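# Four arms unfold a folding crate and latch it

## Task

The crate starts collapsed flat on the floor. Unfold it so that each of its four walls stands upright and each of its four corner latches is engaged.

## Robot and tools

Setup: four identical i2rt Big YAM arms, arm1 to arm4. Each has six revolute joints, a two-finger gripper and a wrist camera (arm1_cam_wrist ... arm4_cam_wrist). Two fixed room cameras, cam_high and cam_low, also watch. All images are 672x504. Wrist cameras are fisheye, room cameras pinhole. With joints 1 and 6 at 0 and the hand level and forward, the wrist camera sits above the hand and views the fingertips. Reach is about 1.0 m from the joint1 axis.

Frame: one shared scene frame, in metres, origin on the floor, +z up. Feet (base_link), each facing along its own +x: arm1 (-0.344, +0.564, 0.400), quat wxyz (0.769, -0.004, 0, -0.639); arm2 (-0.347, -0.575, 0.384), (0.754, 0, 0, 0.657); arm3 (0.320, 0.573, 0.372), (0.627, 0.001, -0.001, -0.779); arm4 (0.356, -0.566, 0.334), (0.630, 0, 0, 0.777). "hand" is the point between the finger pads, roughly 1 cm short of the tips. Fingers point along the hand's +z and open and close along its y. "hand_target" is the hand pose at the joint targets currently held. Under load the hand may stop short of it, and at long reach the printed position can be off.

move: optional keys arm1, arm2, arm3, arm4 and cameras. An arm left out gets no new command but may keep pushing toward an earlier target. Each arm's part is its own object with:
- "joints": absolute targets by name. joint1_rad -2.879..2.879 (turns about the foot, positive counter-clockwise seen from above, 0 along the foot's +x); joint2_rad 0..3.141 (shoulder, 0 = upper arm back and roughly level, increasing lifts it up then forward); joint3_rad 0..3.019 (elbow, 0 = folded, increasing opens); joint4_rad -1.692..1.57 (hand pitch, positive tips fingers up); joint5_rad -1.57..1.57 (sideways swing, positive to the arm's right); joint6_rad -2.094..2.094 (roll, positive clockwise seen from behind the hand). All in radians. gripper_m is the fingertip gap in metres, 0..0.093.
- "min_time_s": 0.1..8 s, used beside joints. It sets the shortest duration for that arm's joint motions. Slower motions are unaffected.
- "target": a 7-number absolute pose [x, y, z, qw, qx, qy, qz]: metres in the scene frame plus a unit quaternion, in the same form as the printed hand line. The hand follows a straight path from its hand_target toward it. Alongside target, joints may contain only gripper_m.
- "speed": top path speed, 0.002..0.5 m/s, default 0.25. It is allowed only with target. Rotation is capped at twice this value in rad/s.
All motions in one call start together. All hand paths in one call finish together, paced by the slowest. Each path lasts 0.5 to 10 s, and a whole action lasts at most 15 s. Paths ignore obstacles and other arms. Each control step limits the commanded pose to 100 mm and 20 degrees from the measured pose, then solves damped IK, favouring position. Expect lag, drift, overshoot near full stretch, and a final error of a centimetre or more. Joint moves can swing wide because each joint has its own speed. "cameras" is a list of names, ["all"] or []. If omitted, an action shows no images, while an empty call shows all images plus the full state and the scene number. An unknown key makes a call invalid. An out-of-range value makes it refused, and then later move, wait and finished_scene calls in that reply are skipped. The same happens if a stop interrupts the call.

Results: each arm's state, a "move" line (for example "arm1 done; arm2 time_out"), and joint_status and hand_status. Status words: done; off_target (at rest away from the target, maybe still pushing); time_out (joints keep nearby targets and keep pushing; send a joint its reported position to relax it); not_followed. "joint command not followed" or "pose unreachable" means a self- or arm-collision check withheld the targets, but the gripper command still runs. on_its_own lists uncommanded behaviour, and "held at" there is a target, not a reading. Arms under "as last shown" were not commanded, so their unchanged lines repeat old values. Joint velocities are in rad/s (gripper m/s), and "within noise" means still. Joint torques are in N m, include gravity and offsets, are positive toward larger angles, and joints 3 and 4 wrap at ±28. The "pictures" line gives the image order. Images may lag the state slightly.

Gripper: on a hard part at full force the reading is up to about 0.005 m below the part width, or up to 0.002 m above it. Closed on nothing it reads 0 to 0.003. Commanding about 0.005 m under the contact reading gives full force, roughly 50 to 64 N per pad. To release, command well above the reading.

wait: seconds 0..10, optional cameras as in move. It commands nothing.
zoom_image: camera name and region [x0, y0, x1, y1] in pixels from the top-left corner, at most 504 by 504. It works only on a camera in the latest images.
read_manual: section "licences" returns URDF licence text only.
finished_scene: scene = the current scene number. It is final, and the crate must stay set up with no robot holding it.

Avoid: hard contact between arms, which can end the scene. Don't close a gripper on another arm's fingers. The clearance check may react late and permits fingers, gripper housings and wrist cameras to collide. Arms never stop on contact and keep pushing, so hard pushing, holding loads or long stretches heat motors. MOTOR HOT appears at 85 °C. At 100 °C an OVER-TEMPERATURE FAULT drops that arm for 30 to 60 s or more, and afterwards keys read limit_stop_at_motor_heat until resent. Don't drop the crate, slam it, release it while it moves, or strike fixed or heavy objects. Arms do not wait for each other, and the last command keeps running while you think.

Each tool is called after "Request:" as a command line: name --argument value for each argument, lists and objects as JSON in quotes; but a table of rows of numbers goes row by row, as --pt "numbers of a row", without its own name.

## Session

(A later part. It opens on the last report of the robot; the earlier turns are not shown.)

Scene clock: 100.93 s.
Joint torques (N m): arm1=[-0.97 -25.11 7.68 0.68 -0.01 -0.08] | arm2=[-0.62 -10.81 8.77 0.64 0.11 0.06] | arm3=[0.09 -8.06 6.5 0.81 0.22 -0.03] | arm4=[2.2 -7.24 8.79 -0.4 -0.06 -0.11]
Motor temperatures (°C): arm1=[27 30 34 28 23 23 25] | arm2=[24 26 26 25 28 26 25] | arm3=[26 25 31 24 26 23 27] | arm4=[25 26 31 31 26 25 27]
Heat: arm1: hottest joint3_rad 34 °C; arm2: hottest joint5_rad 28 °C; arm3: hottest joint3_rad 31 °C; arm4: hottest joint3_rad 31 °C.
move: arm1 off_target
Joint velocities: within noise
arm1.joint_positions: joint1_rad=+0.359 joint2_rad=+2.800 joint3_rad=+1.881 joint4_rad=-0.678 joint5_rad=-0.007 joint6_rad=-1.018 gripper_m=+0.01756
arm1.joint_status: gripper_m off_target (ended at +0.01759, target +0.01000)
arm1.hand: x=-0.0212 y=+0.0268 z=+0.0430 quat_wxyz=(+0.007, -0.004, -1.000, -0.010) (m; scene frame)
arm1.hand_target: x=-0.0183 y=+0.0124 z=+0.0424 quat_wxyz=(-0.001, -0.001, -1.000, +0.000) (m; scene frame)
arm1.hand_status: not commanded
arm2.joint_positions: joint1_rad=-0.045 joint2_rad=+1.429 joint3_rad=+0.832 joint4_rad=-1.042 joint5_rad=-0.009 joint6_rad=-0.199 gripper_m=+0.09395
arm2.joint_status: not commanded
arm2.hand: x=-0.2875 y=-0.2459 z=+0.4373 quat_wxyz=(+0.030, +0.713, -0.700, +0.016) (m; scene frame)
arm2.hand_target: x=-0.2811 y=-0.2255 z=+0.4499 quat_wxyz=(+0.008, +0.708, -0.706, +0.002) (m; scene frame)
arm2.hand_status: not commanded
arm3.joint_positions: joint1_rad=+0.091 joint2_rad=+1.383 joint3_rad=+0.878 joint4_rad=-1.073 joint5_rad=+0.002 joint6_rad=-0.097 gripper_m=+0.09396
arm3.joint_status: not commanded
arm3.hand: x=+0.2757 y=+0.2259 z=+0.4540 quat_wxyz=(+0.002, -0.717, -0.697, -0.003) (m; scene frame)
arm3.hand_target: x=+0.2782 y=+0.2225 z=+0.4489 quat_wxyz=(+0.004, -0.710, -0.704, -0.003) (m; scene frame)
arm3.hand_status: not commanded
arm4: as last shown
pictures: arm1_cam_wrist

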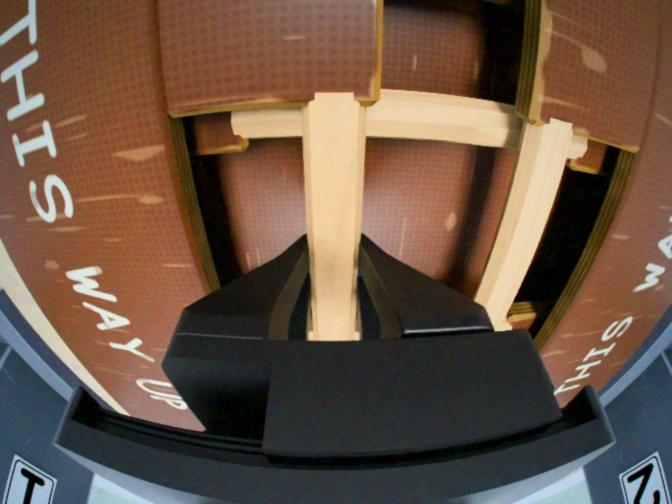

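Request:
move --arm1 '{"target": [-0.0175, 0.031, 0.127, 0, 0, 1, 0], "speed": 0.12}' --cameras '["arm1_cam_wrist", "cam_low"]'

Scene clock: 105.47 s.
Joint torques (N m): arm1=[0.15 -30.39 4.16 -1.06 -0.16 0.04] | arm2=[-0.56 -10.81 8.79 0.62 0.1 0.06] | arm3=[0.09 -8.41 6.41 0.85 0.21 -0.08] | arm4=[2.2 -7.24 8.8 -0.4 -0.06 -0.1]
Motor temperatures (°C): arm1=[27 31 34 28 23 23 25] | arm2=[24 26 26 25 27 26 25] | arm3=[26 25 31 24 26 23 27] | arm4=[25 26 31 31 26 25 27]
Heat: arm1: hottest joint3_rad 34 °C; arm2: hottest joint5_rad 27 °C; arm3: hottest joint3_rad 31 °C; arm4: hottest joint3_rad 31 °C.
move: arm1 off_target
Joint velocities: within noise
arm1.joint_positions: joint1_rad=+0.364 joint2_rad=+2.653 joint3_rad=+1.738 joint4_rad=-0.654 joint5_rad=-0.001 joint6_rad=-1.018 gripper_m=+0.01720
arm1.joint_status: not commanded
arm1.hand: x=-0.0218 y=+0.0320 z=+0.0990 quat_wxyz=(+0.002, -0.002, -1.000, +0.004) (m; scene frame)
arm1.hand_target: x=-0.0159 y=+0.0291 z=+0.1254 quat_wxyz=(-0.002, +0.001, -1.000, +0.004) (m; scene frame)
arm1.hand_status: off_target (0.028 m and 0.5 deg from the pose sent, 0.084 m and 1.5 deg at the start)
arm2, arm3: as last shown
arm4.joint_positions: joint1_rad=+0.720 joint2_rad=+1.269 joint3_rad=+0.989 joint4_rad=-1.259 joint5_rad=+0.016 joint6_rad=-0.621 gripper_m=+0.09397
arm4.joint_status: not commanded
arm4.hand: x=+0.0786 y=-0.3544 z=+0.4933 quat_wxyz=(-0.016, +1.000, -0.012, -0.008) (m; scene frame)
arm4.hand_target: x=+0.0824 y=-0.3593 z=+0.4839 quat_wxyz=(-0.005, +1.000, +0.001, +0.007) (m; scene frame)
arm4.hand_status: not commanded
pictures: arm1_cam_wrist, cam_low

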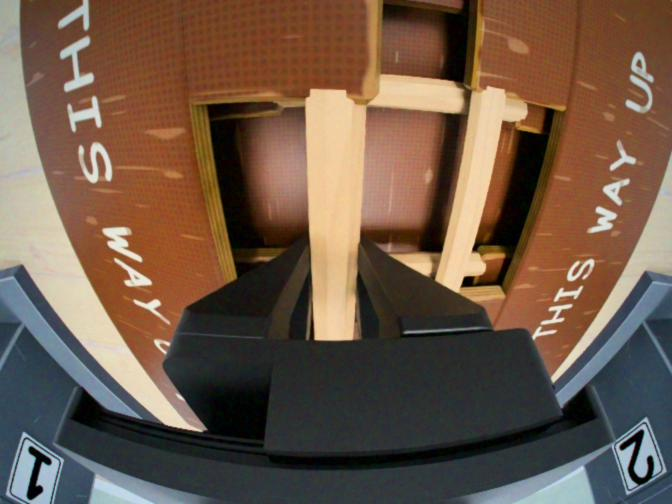

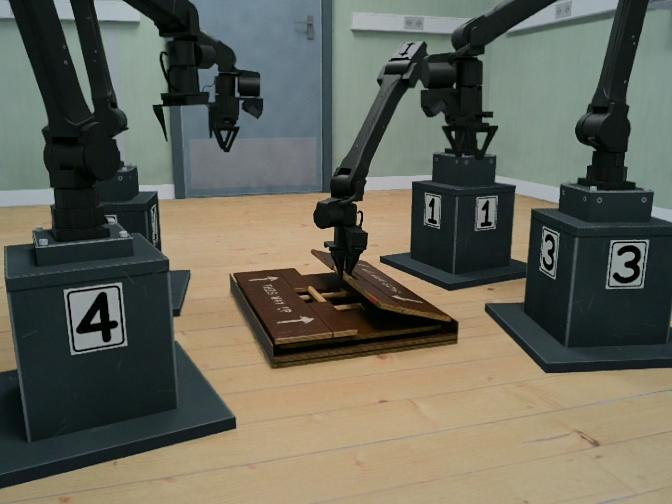

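Request:
move --arm1 '{"target": [-0.0165, 0.050, 0.182, 0, 0, 1, 0], "speed": 0.12}'

Request:
move --arm1 '{"target": [-0.0165, 0.095, 0.220, 0, 0, 1, 0], "speed": 0.12}' --cameras '["arm1_cam_wrist", "cam_low", "cam_high"]'

Scene clock: 107.97 s.
Joint torques (N m): arm1=[0.44 -30.45 4.31 -1.73 -0.12 0.08] | arm2=[-0.62 -10.87 8.77 0.64 0.11 0.06] | arm3=[0.09 -8.12 6.6 0.92 0.26 -0.06] | arm4=[2.2 -7.24 8.8 -0.4 -0.06 -0.11]
Motor temperatures (°C): arm1=[27 31 33 28 23 23 25] | arm2=[24 26 26 25 27 26 25] | arm3=[26 25 31 24 26 23 27] | arm4=[25 26 31 31 26 25 27]
Heat: arm1: hottest joint3_rad 33 °C; arm2: hottest joint5_rad 27 °C; arm3: hottest joint3_rad 31 °C; arm4: hottest joint3_rad 31 °C.
move: arm1 off_target
Joint velocities: within noise
arm1.joint_positions: joint1_rad=+0.379 joint2_rad=+2.525 joint3_rad=+1.621 joint4_rad=-0.670 joint5_rad=-0.004 joint6_rad=-1.006 gripper_m=+0.01694
arm1.joint_status: not commanded
arm1.hand: x=-0.0216 y=+0.0513 z=+0.1469 quat_wxyz=(+0.002, +0.000, -1.000, +0.000) (m; scene frame)
arm1.hand_target: x=-0.0159 y=+0.0498 z=+0.1799 quat_wxyz=(+0.000, +0.000, -1.000, -0.001) (m; scene frame)
arm1.hand_status: off_target (0.035 m and 0.2 deg from the pose sent, 0.085 m and 0.5 deg at the start)
arm2, arm3, arm4: as last shown
pictures: none

Scene clock: 109.10 s.
Joint torques (N m): arm1=[0.67 -27.81 3.82 -0.8 -0.22 0.11] | arm2=[-0.62 -10.87 8.77 0.64 0.11 0.06] | arm3=[0.62 -8.64 6.56 0.91 0.2 -0.04] | arm4=[2.2 -7.24 8.8 -0.42 -0.06 -0.11]
Motor temperatures (°C): arm1=[27 31 33 28 23 23 25] | arm2=[24 26 26 25 27 26 25] | arm3=[26 25 31 24 26 23 27] | arm4=[25 26 31 31 26 25 27]
Heat: arm1: hottest joint3_rad 33 °C; arm2: hottest joint5_rad 27 °C; arm3: hottest joint3_rad 31 °C; arm4: hottest joint3_rad 31 °C.
move: arm1 off_target
Joint velocities: within noise
arm1.joint_positions: joint1_rad=+0.415 joint2_rad=+2.369 joint3_rad=+1.456 joint4_rad=-0.663 joint5_rad=-0.001 joint6_rad=-0.972 gripper_m=+0.01711
arm1.joint_status: not commanded
arm1.hand: x=-0.0225 y=+0.0902 z=+0.1968 quat_wxyz=(+0.004, +0.000, -1.000, +0.001) (m; scene frame)
arm1.hand_target: x=-0.0168 y=+0.0940 z=+0.2196 quat_wxyz=(+0.000, +0.000, -1.000, +0.000) (m; scene frame)
arm1.hand_status: off_target (0.024 m and 0.4 deg from the pose sent, 0.085 m and 0.2 deg at the start)
arm2, arm3, arm4: as last shown
pictures: arm1_cam_wrist, cam_high, cam_low

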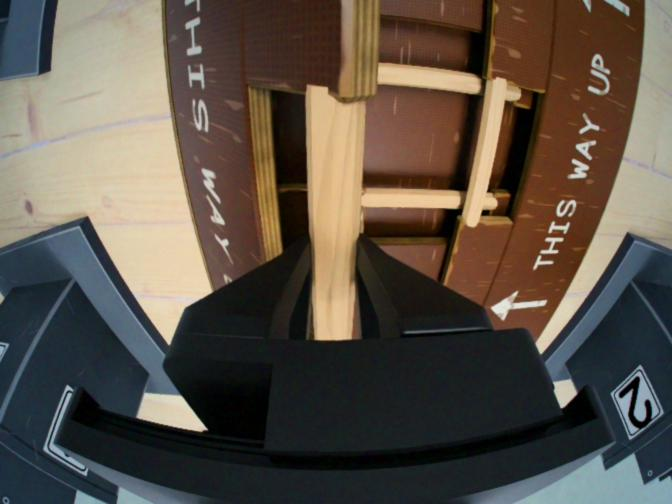

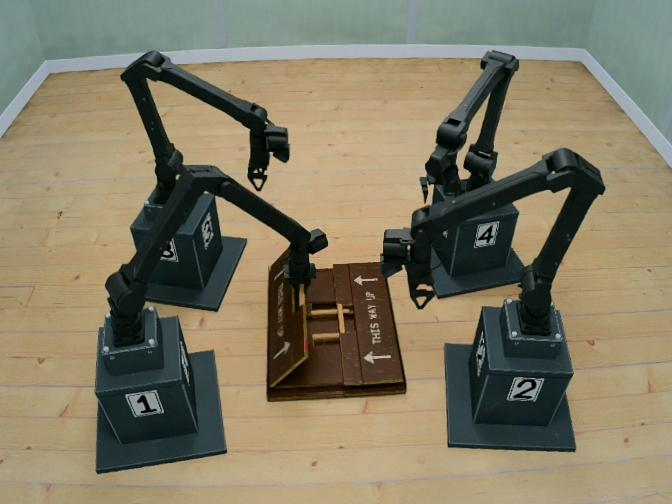

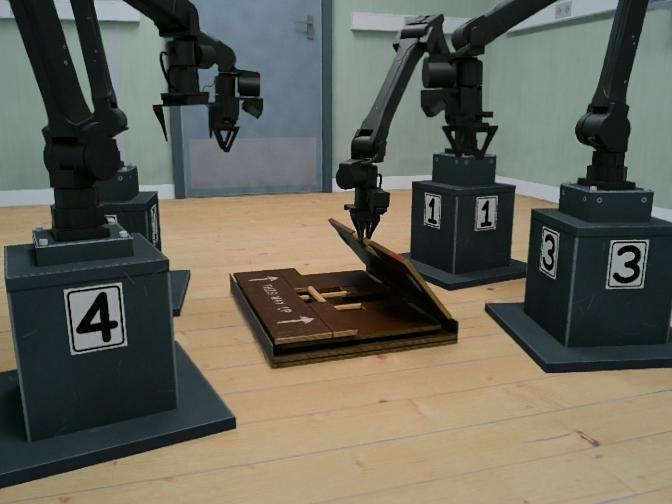

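Request:
move --arm1 '{"target": [-0.0165, 0.160, 0.258, 0, 0, 1, 0], "speed": 0.12}'

Request:
move --arm1 '{"target": [-0.0165, 0.210, 0.262, 0, 0, 1, 0], "speed": 0.1}' --cameras '["arm1_cam_wrist", "cam_low", "cam_high"]'

Scene clock: 114.23 s.
Joint torques (N m): arm1=[1.03 -25.7 3.66 -0.66 -0.29 0.21] | arm2=[-0.56 -10.81 8.77 0.62 0.1 0.07] | arm3=[0.03 -8.82 6.37 0.9 0.19 -0.06] | arm4=[2.2 -7.18 8.79 -0.42 -0.06 -0.11]
Motor temperatures (°C): arm1=[27 32 33 28 23 23 25] | arm2=[24 26 26 25 27 26 25] | arm3=[26 25 31 24 26 23 27] | arm4=[25 26 31 31 26 25 27]
Heat: arm1: hottest joint3_rad 33 °C; arm2: hottest joint5_rad 27 °C; arm3: hottest joint3_rad 31 °C; arm4: hottest joint3_rad 31 °C.
move: arm1 off_target
Joint velocities: within noise
arm1.joint_positions: joint1_rad=+0.481 joint2_rad=+2.209 joint3_rad=+1.258 joint4_rad=-0.626 joint5_rad=+0.002 joint6_rad=-0.903 gripper_m=+0.01667
arm1.joint_status: not commanded
arm1.hand: x=-0.0234 y=+0.1521 z=+0.2356 quat_wxyz=(+0.006, -0.001, -1.000, +0.001) (m; scene frame)
arm1.hand_target: x=-0.0179 y=+0.1583 z=+0.2568 quat_wxyz=(+0.001, -0.001, -1.000, +0.001) (m; scene frame)
arm1.hand_status: off_target (0.025 m and 0.7 deg from the pose sent, 0.093 m and 0.4 deg at the start)
arm2, arm3, arm4: as last shown
pictures: none

Scene clock: 115.50 s.
Joint torques (N m): arm1=[1.49 -24.06 3.1 -0.76 -0.67 0.23] | arm2=[-0.62 -10.75 8.76 0.62 0.11 0.06] | arm3=[-0.09 -8.7 6.56 0.9 0.24 -0.03] | arm4=[2.2 -7.18 8.8 -0.42 -0.06 -0.11]
Motor temperatures (°C): arm1=[27 32 33 28 23 23 25] | arm2=[24 26 26 25 27 26 25] | arm3=[26 25 31 24 26 23 27] | arm4=[25 26 31 31 26 25 27]
Heat: arm1: hottest joint3_rad 33 °C; arm2: hottest joint5_rad 27 °C; arm3: hottest joint3_rad 31 °C; arm4: hottest joint3_rad 31 °C.
move: arm1 off_target
Joint velocities: within noise
arm1.joint_positions: joint1_rad=+0.533 joint2_rad=+2.133 joint3_rad=+1.137 joint4_rad=-0.563 joint5_rad=+0.010 joint6_rad=-0.851 gripper_m=+0.01667
arm1.joint_status: not commanded
arm1.hand: x=-0.0234 y=+0.1916 z=+0.2466 quat_wxyz=(+0.003, -0.001, -1.000, +0.011) (m; scene frame)
arm1.hand_target: x=-0.0188 y=+0.2062 z=+0.2620 quat_wxyz=(-0.001, +0.001, -1.000, +0.001) (m; scene frame)
arm1.hand_status: off_target (0.025 m and 1.3 deg from the pose sent, 0.064 m and 0.7 deg at the start)
arm2, arm3, arm4: as last shown
pictures: arm1_cam_wrist, cam_high, cam_low

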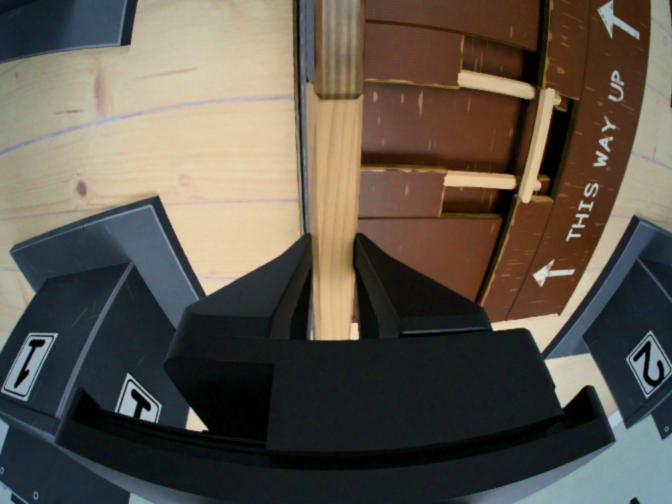

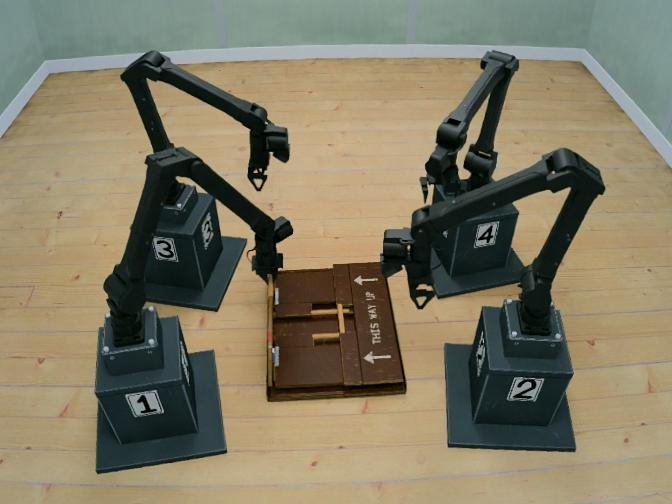

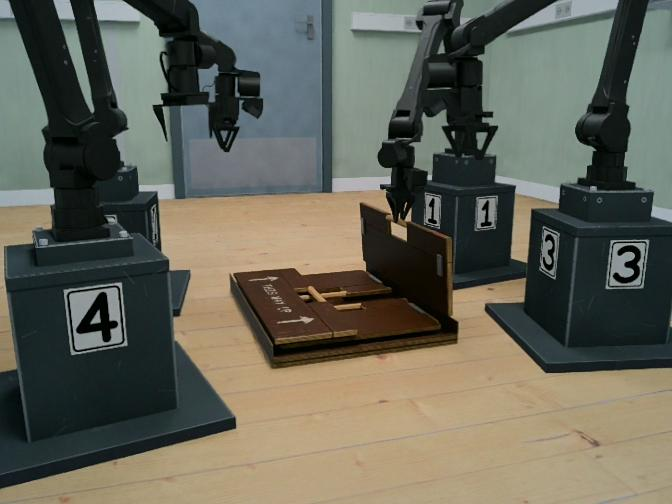

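Request:
zoom_image --camera "cam_low" --region '[320, 180, 480, 340]'

Request:
zoom_image --camera "cam_high" --region '[250, 250, 420, 410]'

Scaled by 3.150 from the camera's 672x504 image, which has a finer 960x720 frame.

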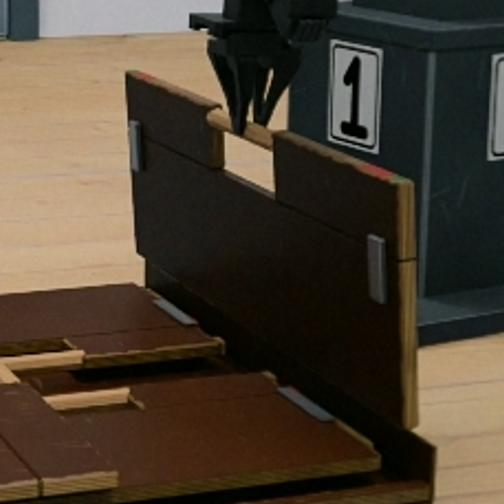

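Scaled by 2.965 from the camera's 672x504 image, which has a finer 960x720 frame.

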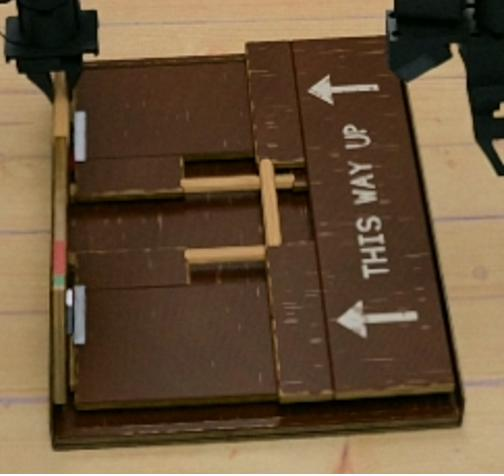

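Request:
move --arm1 '{"target": [-0.0165, 0.232, 0.264, 0, 0, 1, 0], "speed": 0.1}' --cameras '["arm1_cam_wrist", "cam_low", "cam_high"]'

Request:
zoom_image --camera "cam_low" --region '[320, 180, 480, 340]'

Request:
zoom_image --camera "cam_high" --region '[250, 250, 420, 410]'

Scene clock: 119.63 s.
Joint torques (N m): arm1=[2.96 -23.82 2.37 -1.07 -0.99 0.26] | arm2=[-0.62 -10.81 8.77 0.62 0.11 0.06] | arm3=[0.15 -8.47 6.52 0.91 0.25 -0.03] | arm4=[2.2 -7.24 8.8 -0.4 -0.06 -0.11]
Motor temperatures (°C): arm1=[27 32 33 28 23 23 25] | arm2=[24 26 26 25 27 26 25] | arm3=[26 25 31 24 26 23 27] | arm4=[25 26 31 31 26 25 27]
Heat: arm1: hottest joint3_rad 33 °C; arm2: hottest joint5_rad 27 °C; arm3: hottest joint3_rad 31 °C; arm4: hottest joint3_rad 31 °C.
move: arm1 off_target
Joint velocities: within noise
arm1.joint_positions: joint1_rad=+0.556 joint2_rad=+2.110 joint3_rad=+1.091 joint4_rad=-0.534 joint5_rad=+0.019 joint6_rad=-0.820 gripper_m=+0.01667
arm1.joint_status: not commanded
arm1.hand: x=-0.0245 y=+0.2073 z=+0.2477 quat_wxyz=(+0.004, -0.005, -1.000, +0.016) (m; scene frame)
arm1.hand_target: x=-0.0178 y=+0.2308 z=+0.2621 quat_wxyz=(+0.001, +0.000, -1.000, +0.000) (m; scene frame)
arm1.hand_status: off_target (0.031 m and 2.0 deg from the pose sent, 0.045 m and 1.3 deg at the start)
arm2, arm3, arm4: as last shown
pictures: arm1_cam_wrist, cam_high, cam_low

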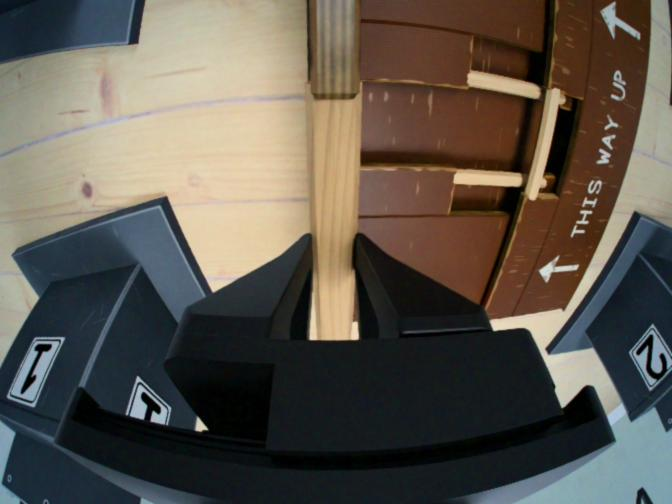

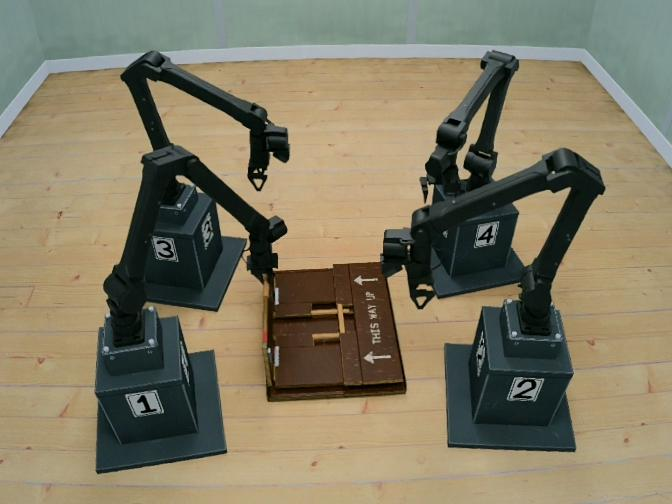

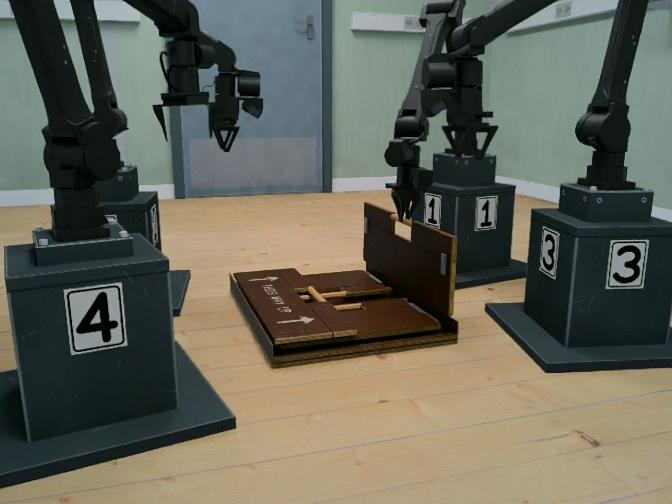

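Scaled by 3.150 from the camera's 672x504 image, which has a finer 960x720 frame.

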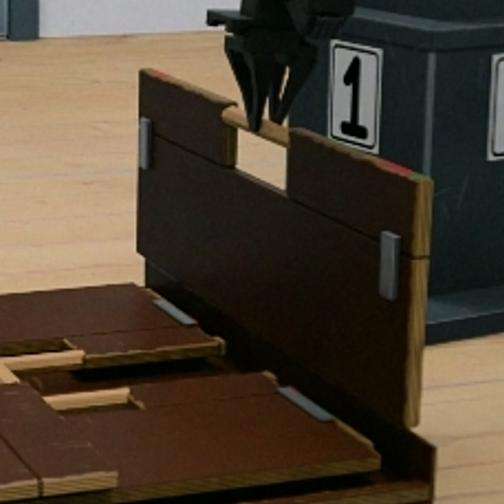

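Scaled by 2.965 from the camera's 672x504 image, which has a finer 960x720 frame.

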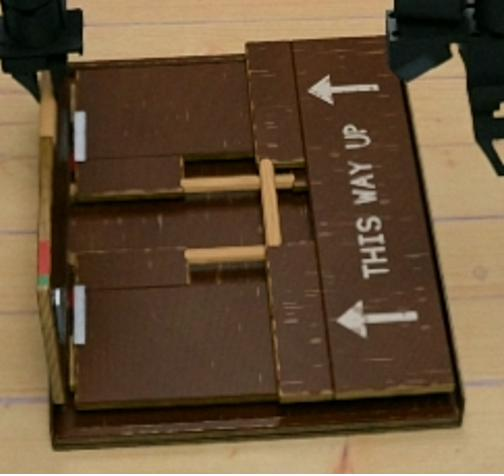

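Request:
move --arm4 '{"target": [-0.024, -0.040, 0.150, 0, 1, 0, 0], "speed": 0.3, "joints": {"gripper_m": 0.045}}' --cameras '["arm4_cam_wrist", "arm1_cam_wrist"]'

Scene clock: 125.23 s.
Joint torques (N m): arm1=[2.26 -23.65 2.26 -1.02 -0.95 0.29] | arm2=[-0.56 -10.81 8.77 0.65 0.1 0.06] | arm3=[0.38 -8.53 6.48 0.94 0.24 -0.07] | arm4=[1.55 -20.89 10.74 -0.51 -0.23 -0.11]
Motor temperatures (°C): arm1=[27 32 32 28 24 23 26] | arm2=[24 26 27 25 27 26 25] | arm3=[26 25 31 24 26 23 27] | arm4=[25 27 31 30 26 25 27]
Heat: arm1: hottest joint2_rad 32 °C; arm2: hottest joint3_rad 27 °C; arm3: hottest joint3_rad 31 °C; arm4: hottest joint3_rad 31 °C.
move: arm4 off_target
Joint velocities: within noise
arm1, arm2, arm3: as last shown
arm1.joint_positions: joint1_rad=+0.556 joint2_rad=+2.110 joint3_rad=+1.091 joint4_rad=-0.534 joint5_rad=+0.019 joint6_rad=-0.820 gripper_m=+0.01668
arm4.joint_positions: joint1_rad=+0.421 joint2_rad=+2.435 joint3_rad=+1.699 joint4_rad=-0.838 joint5_rad=-0.004 joint6_rad=-0.921 gripper_m=+0.04508
arm4.joint_status: all done
arm4.hand: x=-0.0185 y=-0.0516 z=+0.1548 quat_wxyz=(+0.002, +1.000, -0.011, -0.001) (m; scene frame)
arm4.hand_target: x=-0.0229 y=-0.0447 z=+0.1483 quat_wxyz=(+0.003, +1.000, -0.002, -0.002) (m; scene frame)
arm4.hand_status: off_target (0.014 m and 1.3 deg from the pose sent, 0.477 m and 2.4 deg at the start)
pictures: arm1_cam_wrist, arm4_cam_wrist

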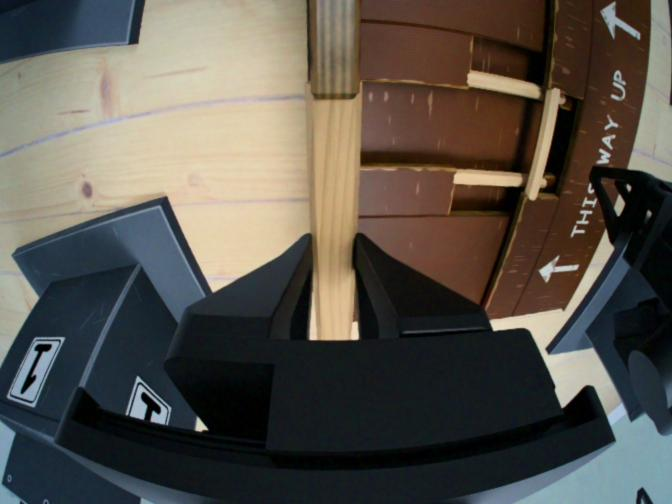

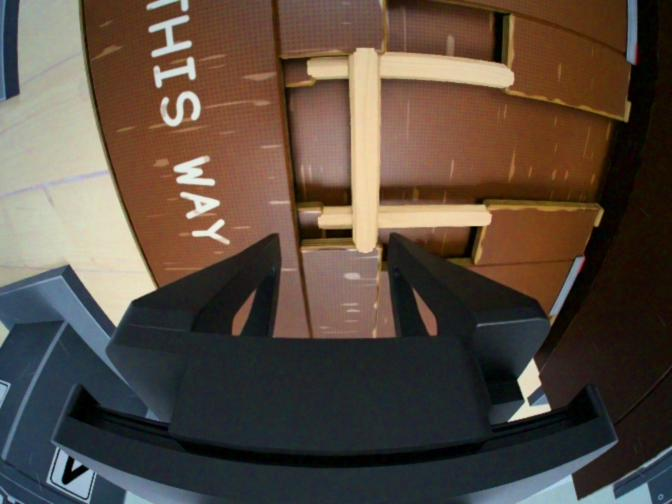

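Request:
move --arm4 '{"target": [-0.0235, -0.019, 0.060, 0, 1, 0, 0], "speed": 0.2}' --cameras '["arm4_cam_wrist"]'

Scene clock: 130.87 s.
Joint torques (N m): arm1=[2.67 -23.82 2.28 -1.02 -0.94 0.28] | arm2=[-0.56 -10.81 8.77 0.64 0.11 0.06] | arm3=[-0.09 -8.35 6.6 0.94 0.24 -0.05] | arm4=[1.26 -22.77 10.02 -0.32 -0.13 -0.11]
Motor temperatures (°C): arm1=[27 32 32 28 24 23 26] | arm2=[24 26 27 25 27 26 25] | arm3=[26 25 31 24 26 23 27] | arm4=[25 27 31 30 26 25 26]
Heat: arm1: hottest joint2_rad 32 °C; arm2: hottest joint3_rad 27 °C; arm3: hottest joint3_rad 31 °C; arm4: hottest joint3_rad 31 °C.
move: arm4 off_target
Joint velocities: within noise
arm1: as last shown
arm2.joint_positions: joint1_rad=-0.045 joint2_rad=+1.429 joint3_rad=+0.832 joint4_rad=-1.042 joint5_rad=-0.009 joint6_rad=-0.199 gripper_m=+0.09395
arm2.joint_status: not commanded
arm2.hand: x=-0.2875 y=-0.2459 z=+0.4373 quat_wxyz=(+0.030, +0.713, -0.700, +0.016) (m; scene frame)
arm2.hand_target: x=-0.2811 y=-0.2255 z=+0.4499 quat_wxyz=(+0.008, +0.708, -0.706, +0.002) (m; scene frame)
arm2.hand_status: not commanded
arm3.joint_positions: joint1_rad=+0.091 joint2_rad=+1.383 joint3_rad=+0.878 joint4_rad=-1.073 joint5_rad=+0.002 joint6_rad=-0.097 gripper_m=+0.09396
arm3.joint_status: not commanded
arm3.hand: x=+0.2757 y=+0.2259 z=+0.4540 quat_wxyz=(+0.002, -0.717, -0.697, -0.003) (m; scene frame)
arm3.hand_target: x=+0.2782 y=+0.2225 z=+0.4489 quat_wxyz=(+0.004, -0.710, -0.704, -0.003) (m; scene frame)
arm3.hand_status: not commanded
arm4.joint_positions: joint1_rad=+0.402 joint2_rad=+2.654 joint3_rad=+1.868 joint4_rad=-0.795 joint5_rad=+0.000 joint6_rad=-0.949 gripper_m=+0.04508
arm4.joint_status: not commanded
arm4.hand: x=-0.0192 y=-0.0287 z=+0.0639 quat_wxyz=(+0.004, +1.000, -0.006, +0.003) (m; scene frame)
arm4.hand_target: x=-0.0208 y=-0.0191 z=+0.0599 quat_wxyz=(+0.000, +1.000, +0.000, +0.000) (m; scene frame)
arm4.hand_status: off_target (0.011 m and 0.9 deg from the pose sent, 0.100 m and 1.3 deg at the start)
pictures: arm4_cam_wrist

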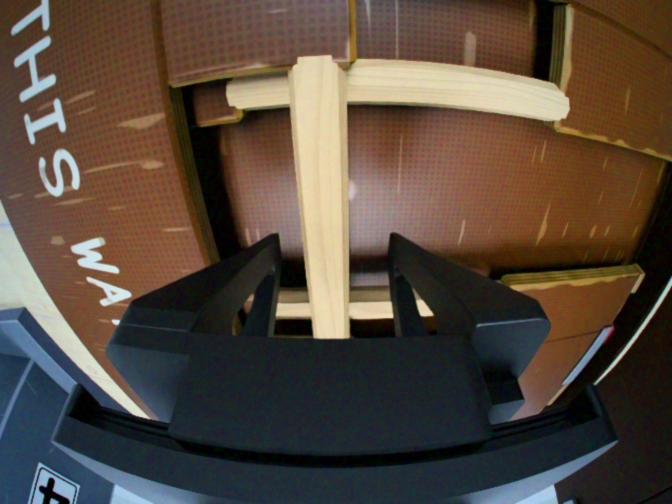

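Request:
move --arm4 '{"target": [-0.0235, -0.0205, 0.038, 0, 1, 0, 0], "speed": 0.15}'

Request:
move --arm4 '{"joints": {"gripper_m": 0.010}}' --cameras '["arm4_cam_wrist"]'

Scene clock: 133.43 s.
Joint torques (N m): arm1=[2.55 -23.82 2.28 -1.03 -0.91 0.29] | arm2=[-0.56 -10.81 8.79 0.62 0.1 0.06] | arm3=[0.73 -8.35 6.57 0.91 0.2 -0.04] | arm4=[1.61 -21.95 10.19 0.2 -0.16 -0.06]
Motor temperatures (°C): arm1=[27 32 32 28 24 23 26] | arm2=[24 26 27 25 27 26 25] | arm3=[26 25 31 24 26 23 27] | arm4=[25 27 31 30 26 25 26]
Heat: arm1: hottest joint2_rad 32 °C; arm2: hottest joint3_rad 27 °C; arm3: hottest joint3_rad 31 °C; arm4: hottest joint3_rad 31 °C.
move: arm4 off_target
Joint velocities: within noise
arm1, arm2, arm3: as last shown
arm4.joint_positions: joint1_rad=+0.402 joint2_rad=+2.690 joint3_rad=+1.893 joint4_rad=-0.787 joint5_rad=+0.000 joint6_rad=-0.949 gripper_m=+0.04508
arm4.joint_status: not commanded
arm4.hand: x=-0.0194 y=-0.0285 z=+0.0480 quat_wxyz=(+0.005, +1.000, -0.006, +0.004) (m; scene frame)
arm4.hand_target: x=-0.0234 y=-0.0206 z=+0.0388 quat_wxyz=(-0.001, +1.000, +0.000, -0.001) (m; scene frame)
arm4.hand_status: off_target (0.013 m and 1.0 deg from the pose sent, 0.027 m and 0.9 deg at the start)
pictures: none

Scene clock: 134.17 s.
Joint torques (N m): arm1=[2.67 -23.36 2.25 -0.99 -0.93 0.31] | arm2=[-0.62 -10.87 8.77 0.65 0.11 0.07] | arm3=[-0.21 -8.47 6.57 0.81 0.24 -0.03] | arm4=[1.14 -22.12 10.14 0.4 -0.04 0.12]
Motor temperatures (°C): arm1=[27 32 32 28 24 23 26] | arm2=[24 26 27 25 27 26 25] | arm3=[26 25 31 24 26 23 27] | arm4=[25 27 31 30 26 25 27]
Heat: arm1: hottest joint2_rad 32 °C; arm2: hottest joint3_rad 27 °C; arm3: hottest joint3_rad 31 °C; arm4: hottest joint3_rad 31 °C.
move: arm4 off_target
Joint velocities: within noise
arm1, arm2, arm3: as last shown
arm4.joint_positions: joint1_rad=+0.402 joint2_rad=+2.690 joint3_rad=+1.893 joint4_rad=-0.792 joint5_rad=-0.010 joint6_rad=-0.972 gripper_m=+0.01672
arm4.joint_status: gripper_m off_target (ended at +0.01676, target +0.01000)
arm4.hand: x=-0.0202 y=-0.0305 z=+0.0480 quat_wxyz=(+0.010, +1.000, +0.005, +0.001) (m; scene frame)
arm4.hand_target: x=-0.0245 y=-0.0211 z=+0.0391 quat_wxyz=(+0.001, +1.000, +0.003, -0.004) (m; scene frame)
arm4.hand_status: not commanded
pictures: arm4_cam_wrist

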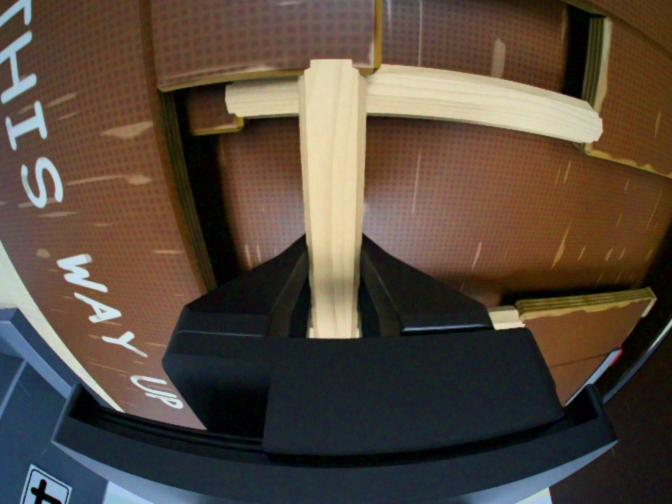

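Request:
move --arm4 '{"target": [-0.0235, -0.030, 0.125, 0, 1, 0, 0], "speed": 0.12}'

Request:
move --arm4 '{"target": [-0.0235, -0.053, 0.182, 0, 1, 0, 0], "speed": 0.12}' --cameras '["arm4_cam_wrist", "cam_high"]'

Scene clock: 140.87 s.
Joint torques (N m): arm1=[2.9 -23.94 2.36 -1.02 -0.95 0.31] | arm2=[-0.62 -10.81 8.76 0.62 0.11 0.07] | arm3=[0.15 -8.23 6.6 0.96 0.22 -0.01] | arm4=[2.26 -28.45 6.78 -1.58 -0.4 0.28]
Motor temperatures (°C): arm1=[27 31 32 28 24 23 26] | arm2=[24 26 27 25 27 26 25] | arm3=[26 25 31 24 26 23 27] | arm4=[25 27 31 30 26 25 27]
Heat: arm1: hottest joint3_rad 32 °C; arm2: hottest joint3_rad 27 °C; arm3: hottest joint3_rad 31 °C; arm4: hottest joint3_rad 31 °C.
move: arm4 off_target
Joint velocities: within noise
arm1, arm2, arm3: as last shown
arm4.joint_positions: joint1_rad=+0.412 joint2_rad=+2.588 joint3_rad=+1.816 joint4_rad=-0.805 joint5_rad=+0.014 joint6_rad=-0.970 gripper_m=+0.01653
arm4.joint_status: not commanded
arm4.hand: x=-0.0198 y=-0.0341 z=+0.0916 quat_wxyz=(-0.001, +1.000, +0.009, +0.008) (m; scene frame)
arm4.hand_target: x=-0.0288 y=-0.0307 z=+0.1230 quat_wxyz=(-0.005, +1.000, +0.004, +0.001) (m; scene frame)
arm4.hand_status: off_target (0.034 m and 1.4 deg from the pose sent, 0.077 m and 1.3 deg at the start)
pictures: none

Scene clock: 142.00 s.
Joint torques (N m): arm1=[2.37 -23.88 2.33 -1.02 -0.97 0.3] | arm2=[-0.62 -10.81 8.77 0.64 0.11 0.07] | arm3=[-0.15 -8.23 6.41 0.84 0.24 -0.04] | arm4=[1.96 -28.69 6.67 -2.35 -0.56 0.32]
Motor temperatures (°C): arm1=[27 31 32 28 24 23 26] | arm2=[24 26 27 25 27 26 25] | arm3=[26 25 31 24 26 23 27] | arm4=[25 28 31 30 26 25 27]
Heat: arm1: hottest joint3_rad 32 °C; arm2: hottest joint3_rad 27 °C; arm3: hottest joint3_rad 31 °C; arm4: hottest joint3_rad 31 °C.
move: arm4 off_target
Joint velocities: within noise
arm1, arm2, arm3: as last shown
arm1.joint_positions: joint1_rad=+0.556 joint2_rad=+2.110 joint3_rad=+1.091 joint4_rad=-0.534 joint5_rad=+0.019 joint6_rad=-0.820 gripper_m=+0.01667
arm4.joint_positions: joint1_rad=+0.427 joint2_rad=+2.460 joint3_rad=+1.707 joint4_rad=-0.825 joint5_rad=+0.013 joint6_rad=-0.956 gripper_m=+0.01618
arm4.joint_status: not commanded
arm4.hand: x=-0.0188 y=-0.0528 z=+0.1419 quat_wxyz=(-0.001, +1.000, +0.010, +0.007) (m; scene frame)
arm4.hand_target: x=-0.0239 y=-0.0523 z=+0.1795 quat_wxyz=(+0.000, +1.000, +0.001, +0.000) (m; scene frame)
arm4.hand_status: off_target (0.040 m and 1.4 deg from the pose sent, 0.092 m and 1.4 deg at the start)
pictures: arm4_cam_wrist, cam_high

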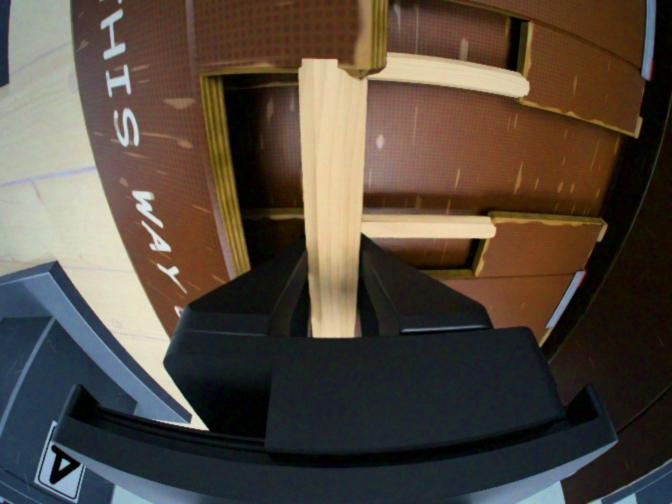

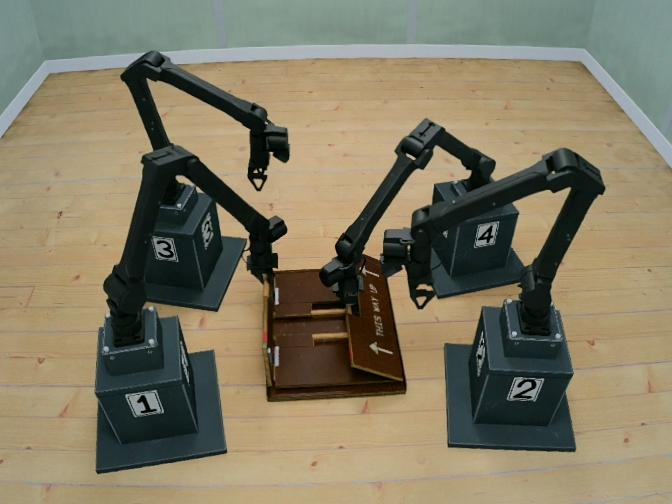

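Request:
move --arm4 '{"target": [-0.0235, -0.100, 0.233, 0, 1, 0, 0], "speed": 0.12}'

Request:
move --arm4 '{"target": [-0.0235, -0.163, 0.268, 0, 1, 0, 0], "speed": 0.12}'

Request:
move --arm4 '{"target": [-0.0235, -0.213, 0.272, 0, 1, 0, 0], "speed": 0.1}' --cameras '["arm4_cam_wrist", "cam_high", "cam_low"]'

Scene clock: 144.83 s.
Joint torques (N m): arm1=[2.61 -23.53 2.29 -0.95 -0.96 0.28] | arm2=[-0.67 -10.87 8.77 0.62 0.11 0.06] | arm3=[0.5 -8.76 6.53 0.91 0.23 -0.02] | arm4=[2.2 -26.64 7.04 -1.98 -0.58 0.36]
Motor temperatures (°C): arm1=[27 31 31 28 24 23 26] | arm2=[24 26 27 25 27 26 25] | arm3=[26 25 31 24 26 23 27] | arm4=[25 28 31 30 26 25 27]
Heat: arm1: hottest joint2_rad 31 °C; arm2: hottest joint3_rad 27 °C; arm3: hottest joint3_rad 31 °C; arm4: hottest joint3_rad 31 °C.
move: arm4 off_target
Joint velocities: within noise
arm1, arm2, arm3: as last shown
arm1.joint_positions: joint1_rad=+0.556 joint2_rad=+2.110 joint3_rad=+1.091 joint4_rad=-0.534 joint5_rad=+0.019 joint6_rad=-0.820 gripper_m=+0.01668
arm4.joint_positions: joint1_rad=+0.470 joint2_rad=+2.289 joint3_rad=+1.544 joint4_rad=-0.839 joint5_rad=+0.013 joint6_rad=-0.912 gripper_m=+0.01653
arm4.joint_status: not commanded
arm4.hand: x=-0.0180 y=-0.0973 z=+0.1984 quat_wxyz=(+0.001, +1.000, +0.009, +0.009) (m; scene frame)
arm4.hand_target: x=-0.0239 y=-0.0985 z=+0.2321 quat_wxyz=(-0.001, +1.000, +0.000, +0.000) (m; scene frame)
arm4.hand_status: off_target (0.035 m and 1.5 deg from the pose sent, 0.103 m and 1.4 deg at the start)
pictures: none

Scene clock: 146.03 s.
Joint torques (N m): arm1=[2.37 -23.12 2.25 -1.2 -0.97 0.31] | arm2=[-0.56 -10.81 8.77 0.64 0.11 0.06] | arm3=[0.21 -8.47 6.45 0.9 0.2 -0.03] | arm4=[2.37 -25.76 6.32 -1.95 -0.73 0.41]
Motor temperatures (°C): arm1=[27 31 31 28 24 23 26] | arm2=[24 26 27 25 27 26 25] | arm3=[26 25 31 24 26 23 27] | arm4=[25 28 31 30 26 25 27]
Heat: arm1: hottest joint2_rad 31 °C; arm2: hottest joint3_rad 27 °C; arm3: hottest joint3_rad 31 °C; arm4: hottest joint3_rad 31 °C.
move: arm4 off_target
Joint velocities: within noise
arm1.joint_positions: joint1_rad=+0.556 joint2_rad=+2.110 joint3_rad=+1.091 joint4_rad=-0.534 joint5_rad=+0.019 joint6_rad=-0.820 gripper_m=+0.01668
arm1.joint_status: not commanded
arm1.hand: x=-0.0245 y=+0.2073 z=+0.2477 quat_wxyz=(+0.004, -0.005, -1.000, +0.016) (m; scene frame)
arm1.hand_target: x=-0.0178 y=+0.2308 z=+0.2621 quat_wxyz=(+0.001, +0.000, -1.000, +0.000) (m; scene frame)
arm1.hand_status: not commanded
arm2, arm3: as last shown
arm4.joint_positions: joint1_rad=+0.536 joint2_rad=+2.150 joint3_rad=+1.376 joint4_rad=-0.821 joint5_rad=+0.017 joint6_rad=-0.848 gripper_m=+0.01620
arm4.joint_status: not commanded
arm4.hand: x=-0.0159 y=-0.1568 z=+0.2299 quat_wxyz=(+0.003, +1.000, +0.010, +0.014) (m; scene frame)
arm4.hand_target: x=-0.0219 y=-0.1611 z=+0.2658 quat_wxyz=(+0.000, +1.000, -0.001, +0.000) (m; scene frame)
arm4.hand_status: off_target (0.039 m and 2.0 deg from the pose sent, 0.096 m and 1.5 deg at the start)
pictures: none

Scene clock: 147.17 s.
Joint torques (N m): arm1=[2.61 -23.47 2.3 -1.13 -0.96 0.27] | arm2=[-0.62 -10.81 8.77 0.65 0.1 0.07] | arm3=[0.62 -8.23 6.53 0.88 0.2 -0.03] | arm4=[2.55 -24.18 5.96 -1.72 -0.76 0.47]
Motor temperatures (°C): arm1=[27 31 31 28 24 23 26] | arm2=[24 26 27 25 27 26 25] | arm3=[26 25 31 24 26 23 27] | arm4=[25 28 30 30 26 25 27]
Heat: arm1: hottest joint2_rad 31 °C; arm2: hottest joint3_rad 27 °C; arm3: hottest joint3_rad 31 °C; arm4: hottest joint3_rad 30 °C.
move: arm4 off_target
Joint velocities: within noise
arm1, arm2, arm3: as last shown
arm4.joint_positions: joint1_rad=+0.596 joint2_rad=+2.071 joint3_rad=+1.253 joint4_rad=-0.776 joint5_rad=+0.019 joint6_rad=-0.785 gripper_m=+0.01637
arm4.joint_status: not commanded
arm4.hand: x=-0.0144 y=-0.2038 z=+0.2378 quat_wxyz=(+0.002, +1.000, +0.009, +0.015) (m; scene frame)
arm4.hand_target: x=-0.0207 y=-0.2097 z=+0.2700 quat_wxyz=(+0.000, +1.000, -0.004, +0.000) (m; scene frame)
arm4.hand_status: off_target (0.037 m and 2.0 deg from the pose sent, 0.071 m and 2.0 deg at the start)
pictures: arm4_cam_wrist, cam_high, cam_low

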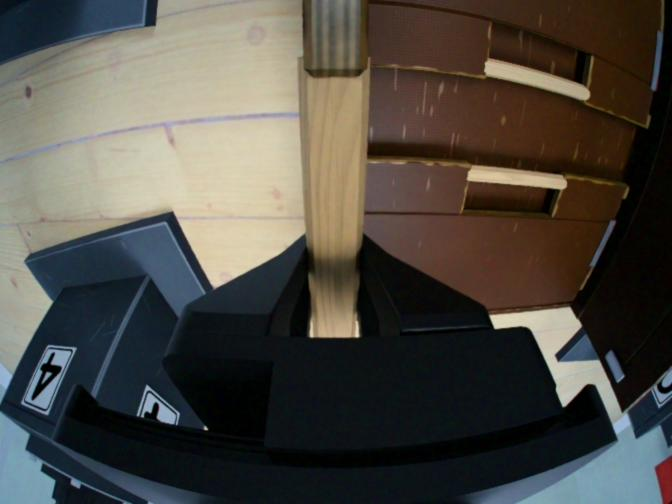

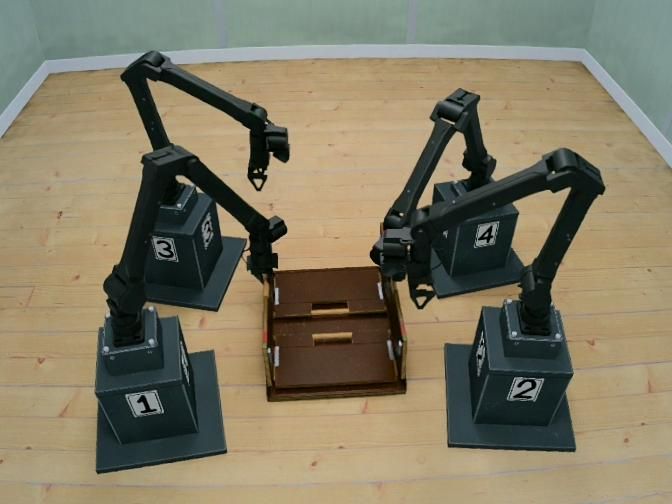

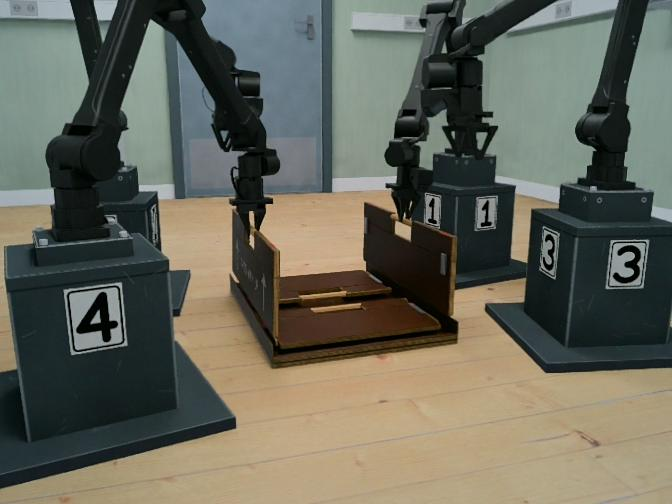

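Request:
move --arm4 '{"target": [-0.0235, -0.236, 0.272, 0, 1, 0, 0], "speed": 0.1}' --cameras '["cam_high", "cam_low"]'

Request:
zoom_image --camera "cam_low" --region '[220, 180, 470, 380]'

Request:
zoom_image --camera "cam_high" --region '[250, 250, 420, 410]'

Scene clock: 149.63 s.
Joint torques (N m): arm1=[2.73 -24 2.25 -1.03 -0.97 0.3] | arm2=[-0.62 -10.81 8.76 0.64 0.1 0.06] | arm3=[0.38 -8.12 6.52 0.91 0.24 -0.03] | arm4=[4.42 -24.23 4.89 -2.25 -1.01 0.63]
Motor temperatures (°C): arm1=[27 31 31 28 24 23 26] | arm2=[24 26 27 25 27 26 25] | arm3=[26 25 31 24 26 23 27] | arm4=[25 29 30 30 26 25 27]
Heat: arm1: hottest joint2_rad 31 °C; arm2: hottest joint3_rad 27 °C; arm3: hottest joint3_rad 31 °C; arm4: hottest joint3_rad 30 °C.
move: arm4 off_target
Joint velocities: within noise
arm1: as last shown
arm2.joint_positions: joint1_rad=-0.045 joint2_rad=+1.429 joint3_rad=+0.832 joint4_rad=-1.042 joint5_rad=-0.009 joint6_rad=-0.199 gripper_m=+0.09395
arm2.joint_status: not commanded
arm2.hand: x=-0.2875 y=-0.2459 z=+0.4373 quat_wxyz=(+0.030, +0.713, -0.700, +0.016) (m; scene frame)
arm2.hand_target: x=-0.2811 y=-0.2255 z=+0.4499 quat_wxyz=(+0.008, +0.708, -0.706, +0.002) (m; scene frame)
arm2.hand_status: not commanded
arm3.joint_positions: joint1_rad=+0.091 joint2_rad=+1.383 joint3_rad=+0.878 joint4_rad=-1.073 joint5_rad=+0.002 joint6_rad=-0.097 gripper_m=+0.09396
arm3.joint_status: not commanded
arm3.hand: x=+0.2757 y=+0.2259 z=+0.4540 quat_wxyz=(+0.002, -0.717, -0.697, -0.003) (m; scene frame)
arm3.hand_target: x=+0.2782 y=+0.2225 z=+0.4489 quat_wxyz=(+0.004, -0.710, -0.704, -0.003) (m; scene frame)
arm3.hand_status: not commanded
arm4.joint_positions: joint1_rad=+0.611 joint2_rad=+2.050 joint3_rad=+1.216 joint4_rad=-0.741 joint5_rad=+0.025 joint6_rad=-0.769 gripper_m=+0.01641
arm4.joint_status: not commanded
arm4.hand: x=-0.0149 y=-0.2127 z=+0.2389 quat_wxyz=(-0.008, +1.000, +0.009, +0.010) (m; scene frame)
arm4.hand_target: x=-0.0237 y=-0.2341 z=+0.2696 quat_wxyz=(+0.000, +1.000, +0.001, +0.000) (m; scene frame)
arm4.hand_status: off_target (0.041 m and 1.7 deg from the pose sent, 0.048 m and 2.0 deg at the start)
pictures: cam_high, cam_low

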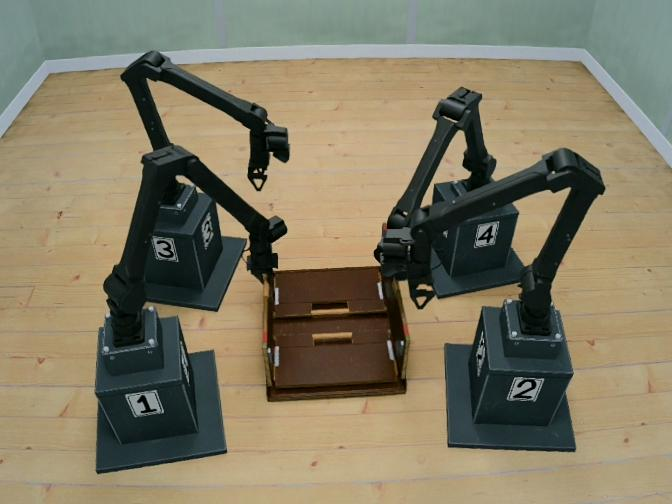

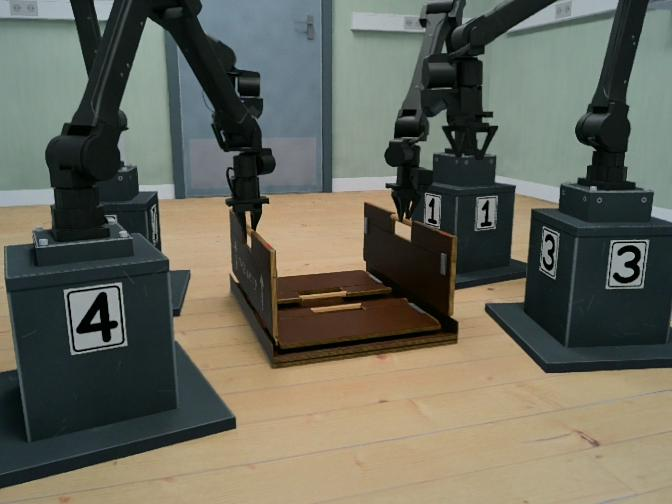

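Scaled by 2.016 from the camera's 672x504 image, which has a finer 960x720 frame.

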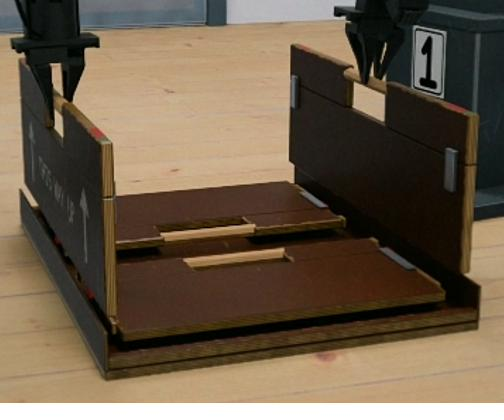

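Scaled by 2.965 from the camera's 672x504 image, which has a finer 960x720 frame.

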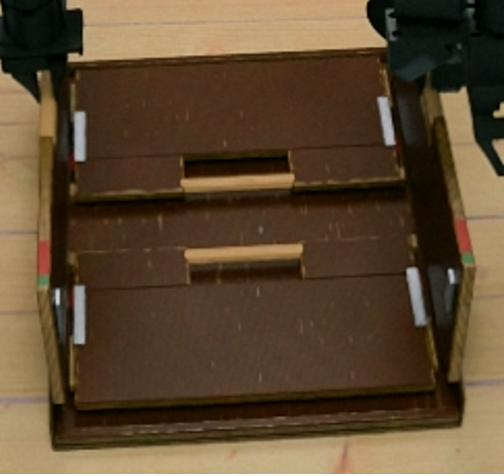

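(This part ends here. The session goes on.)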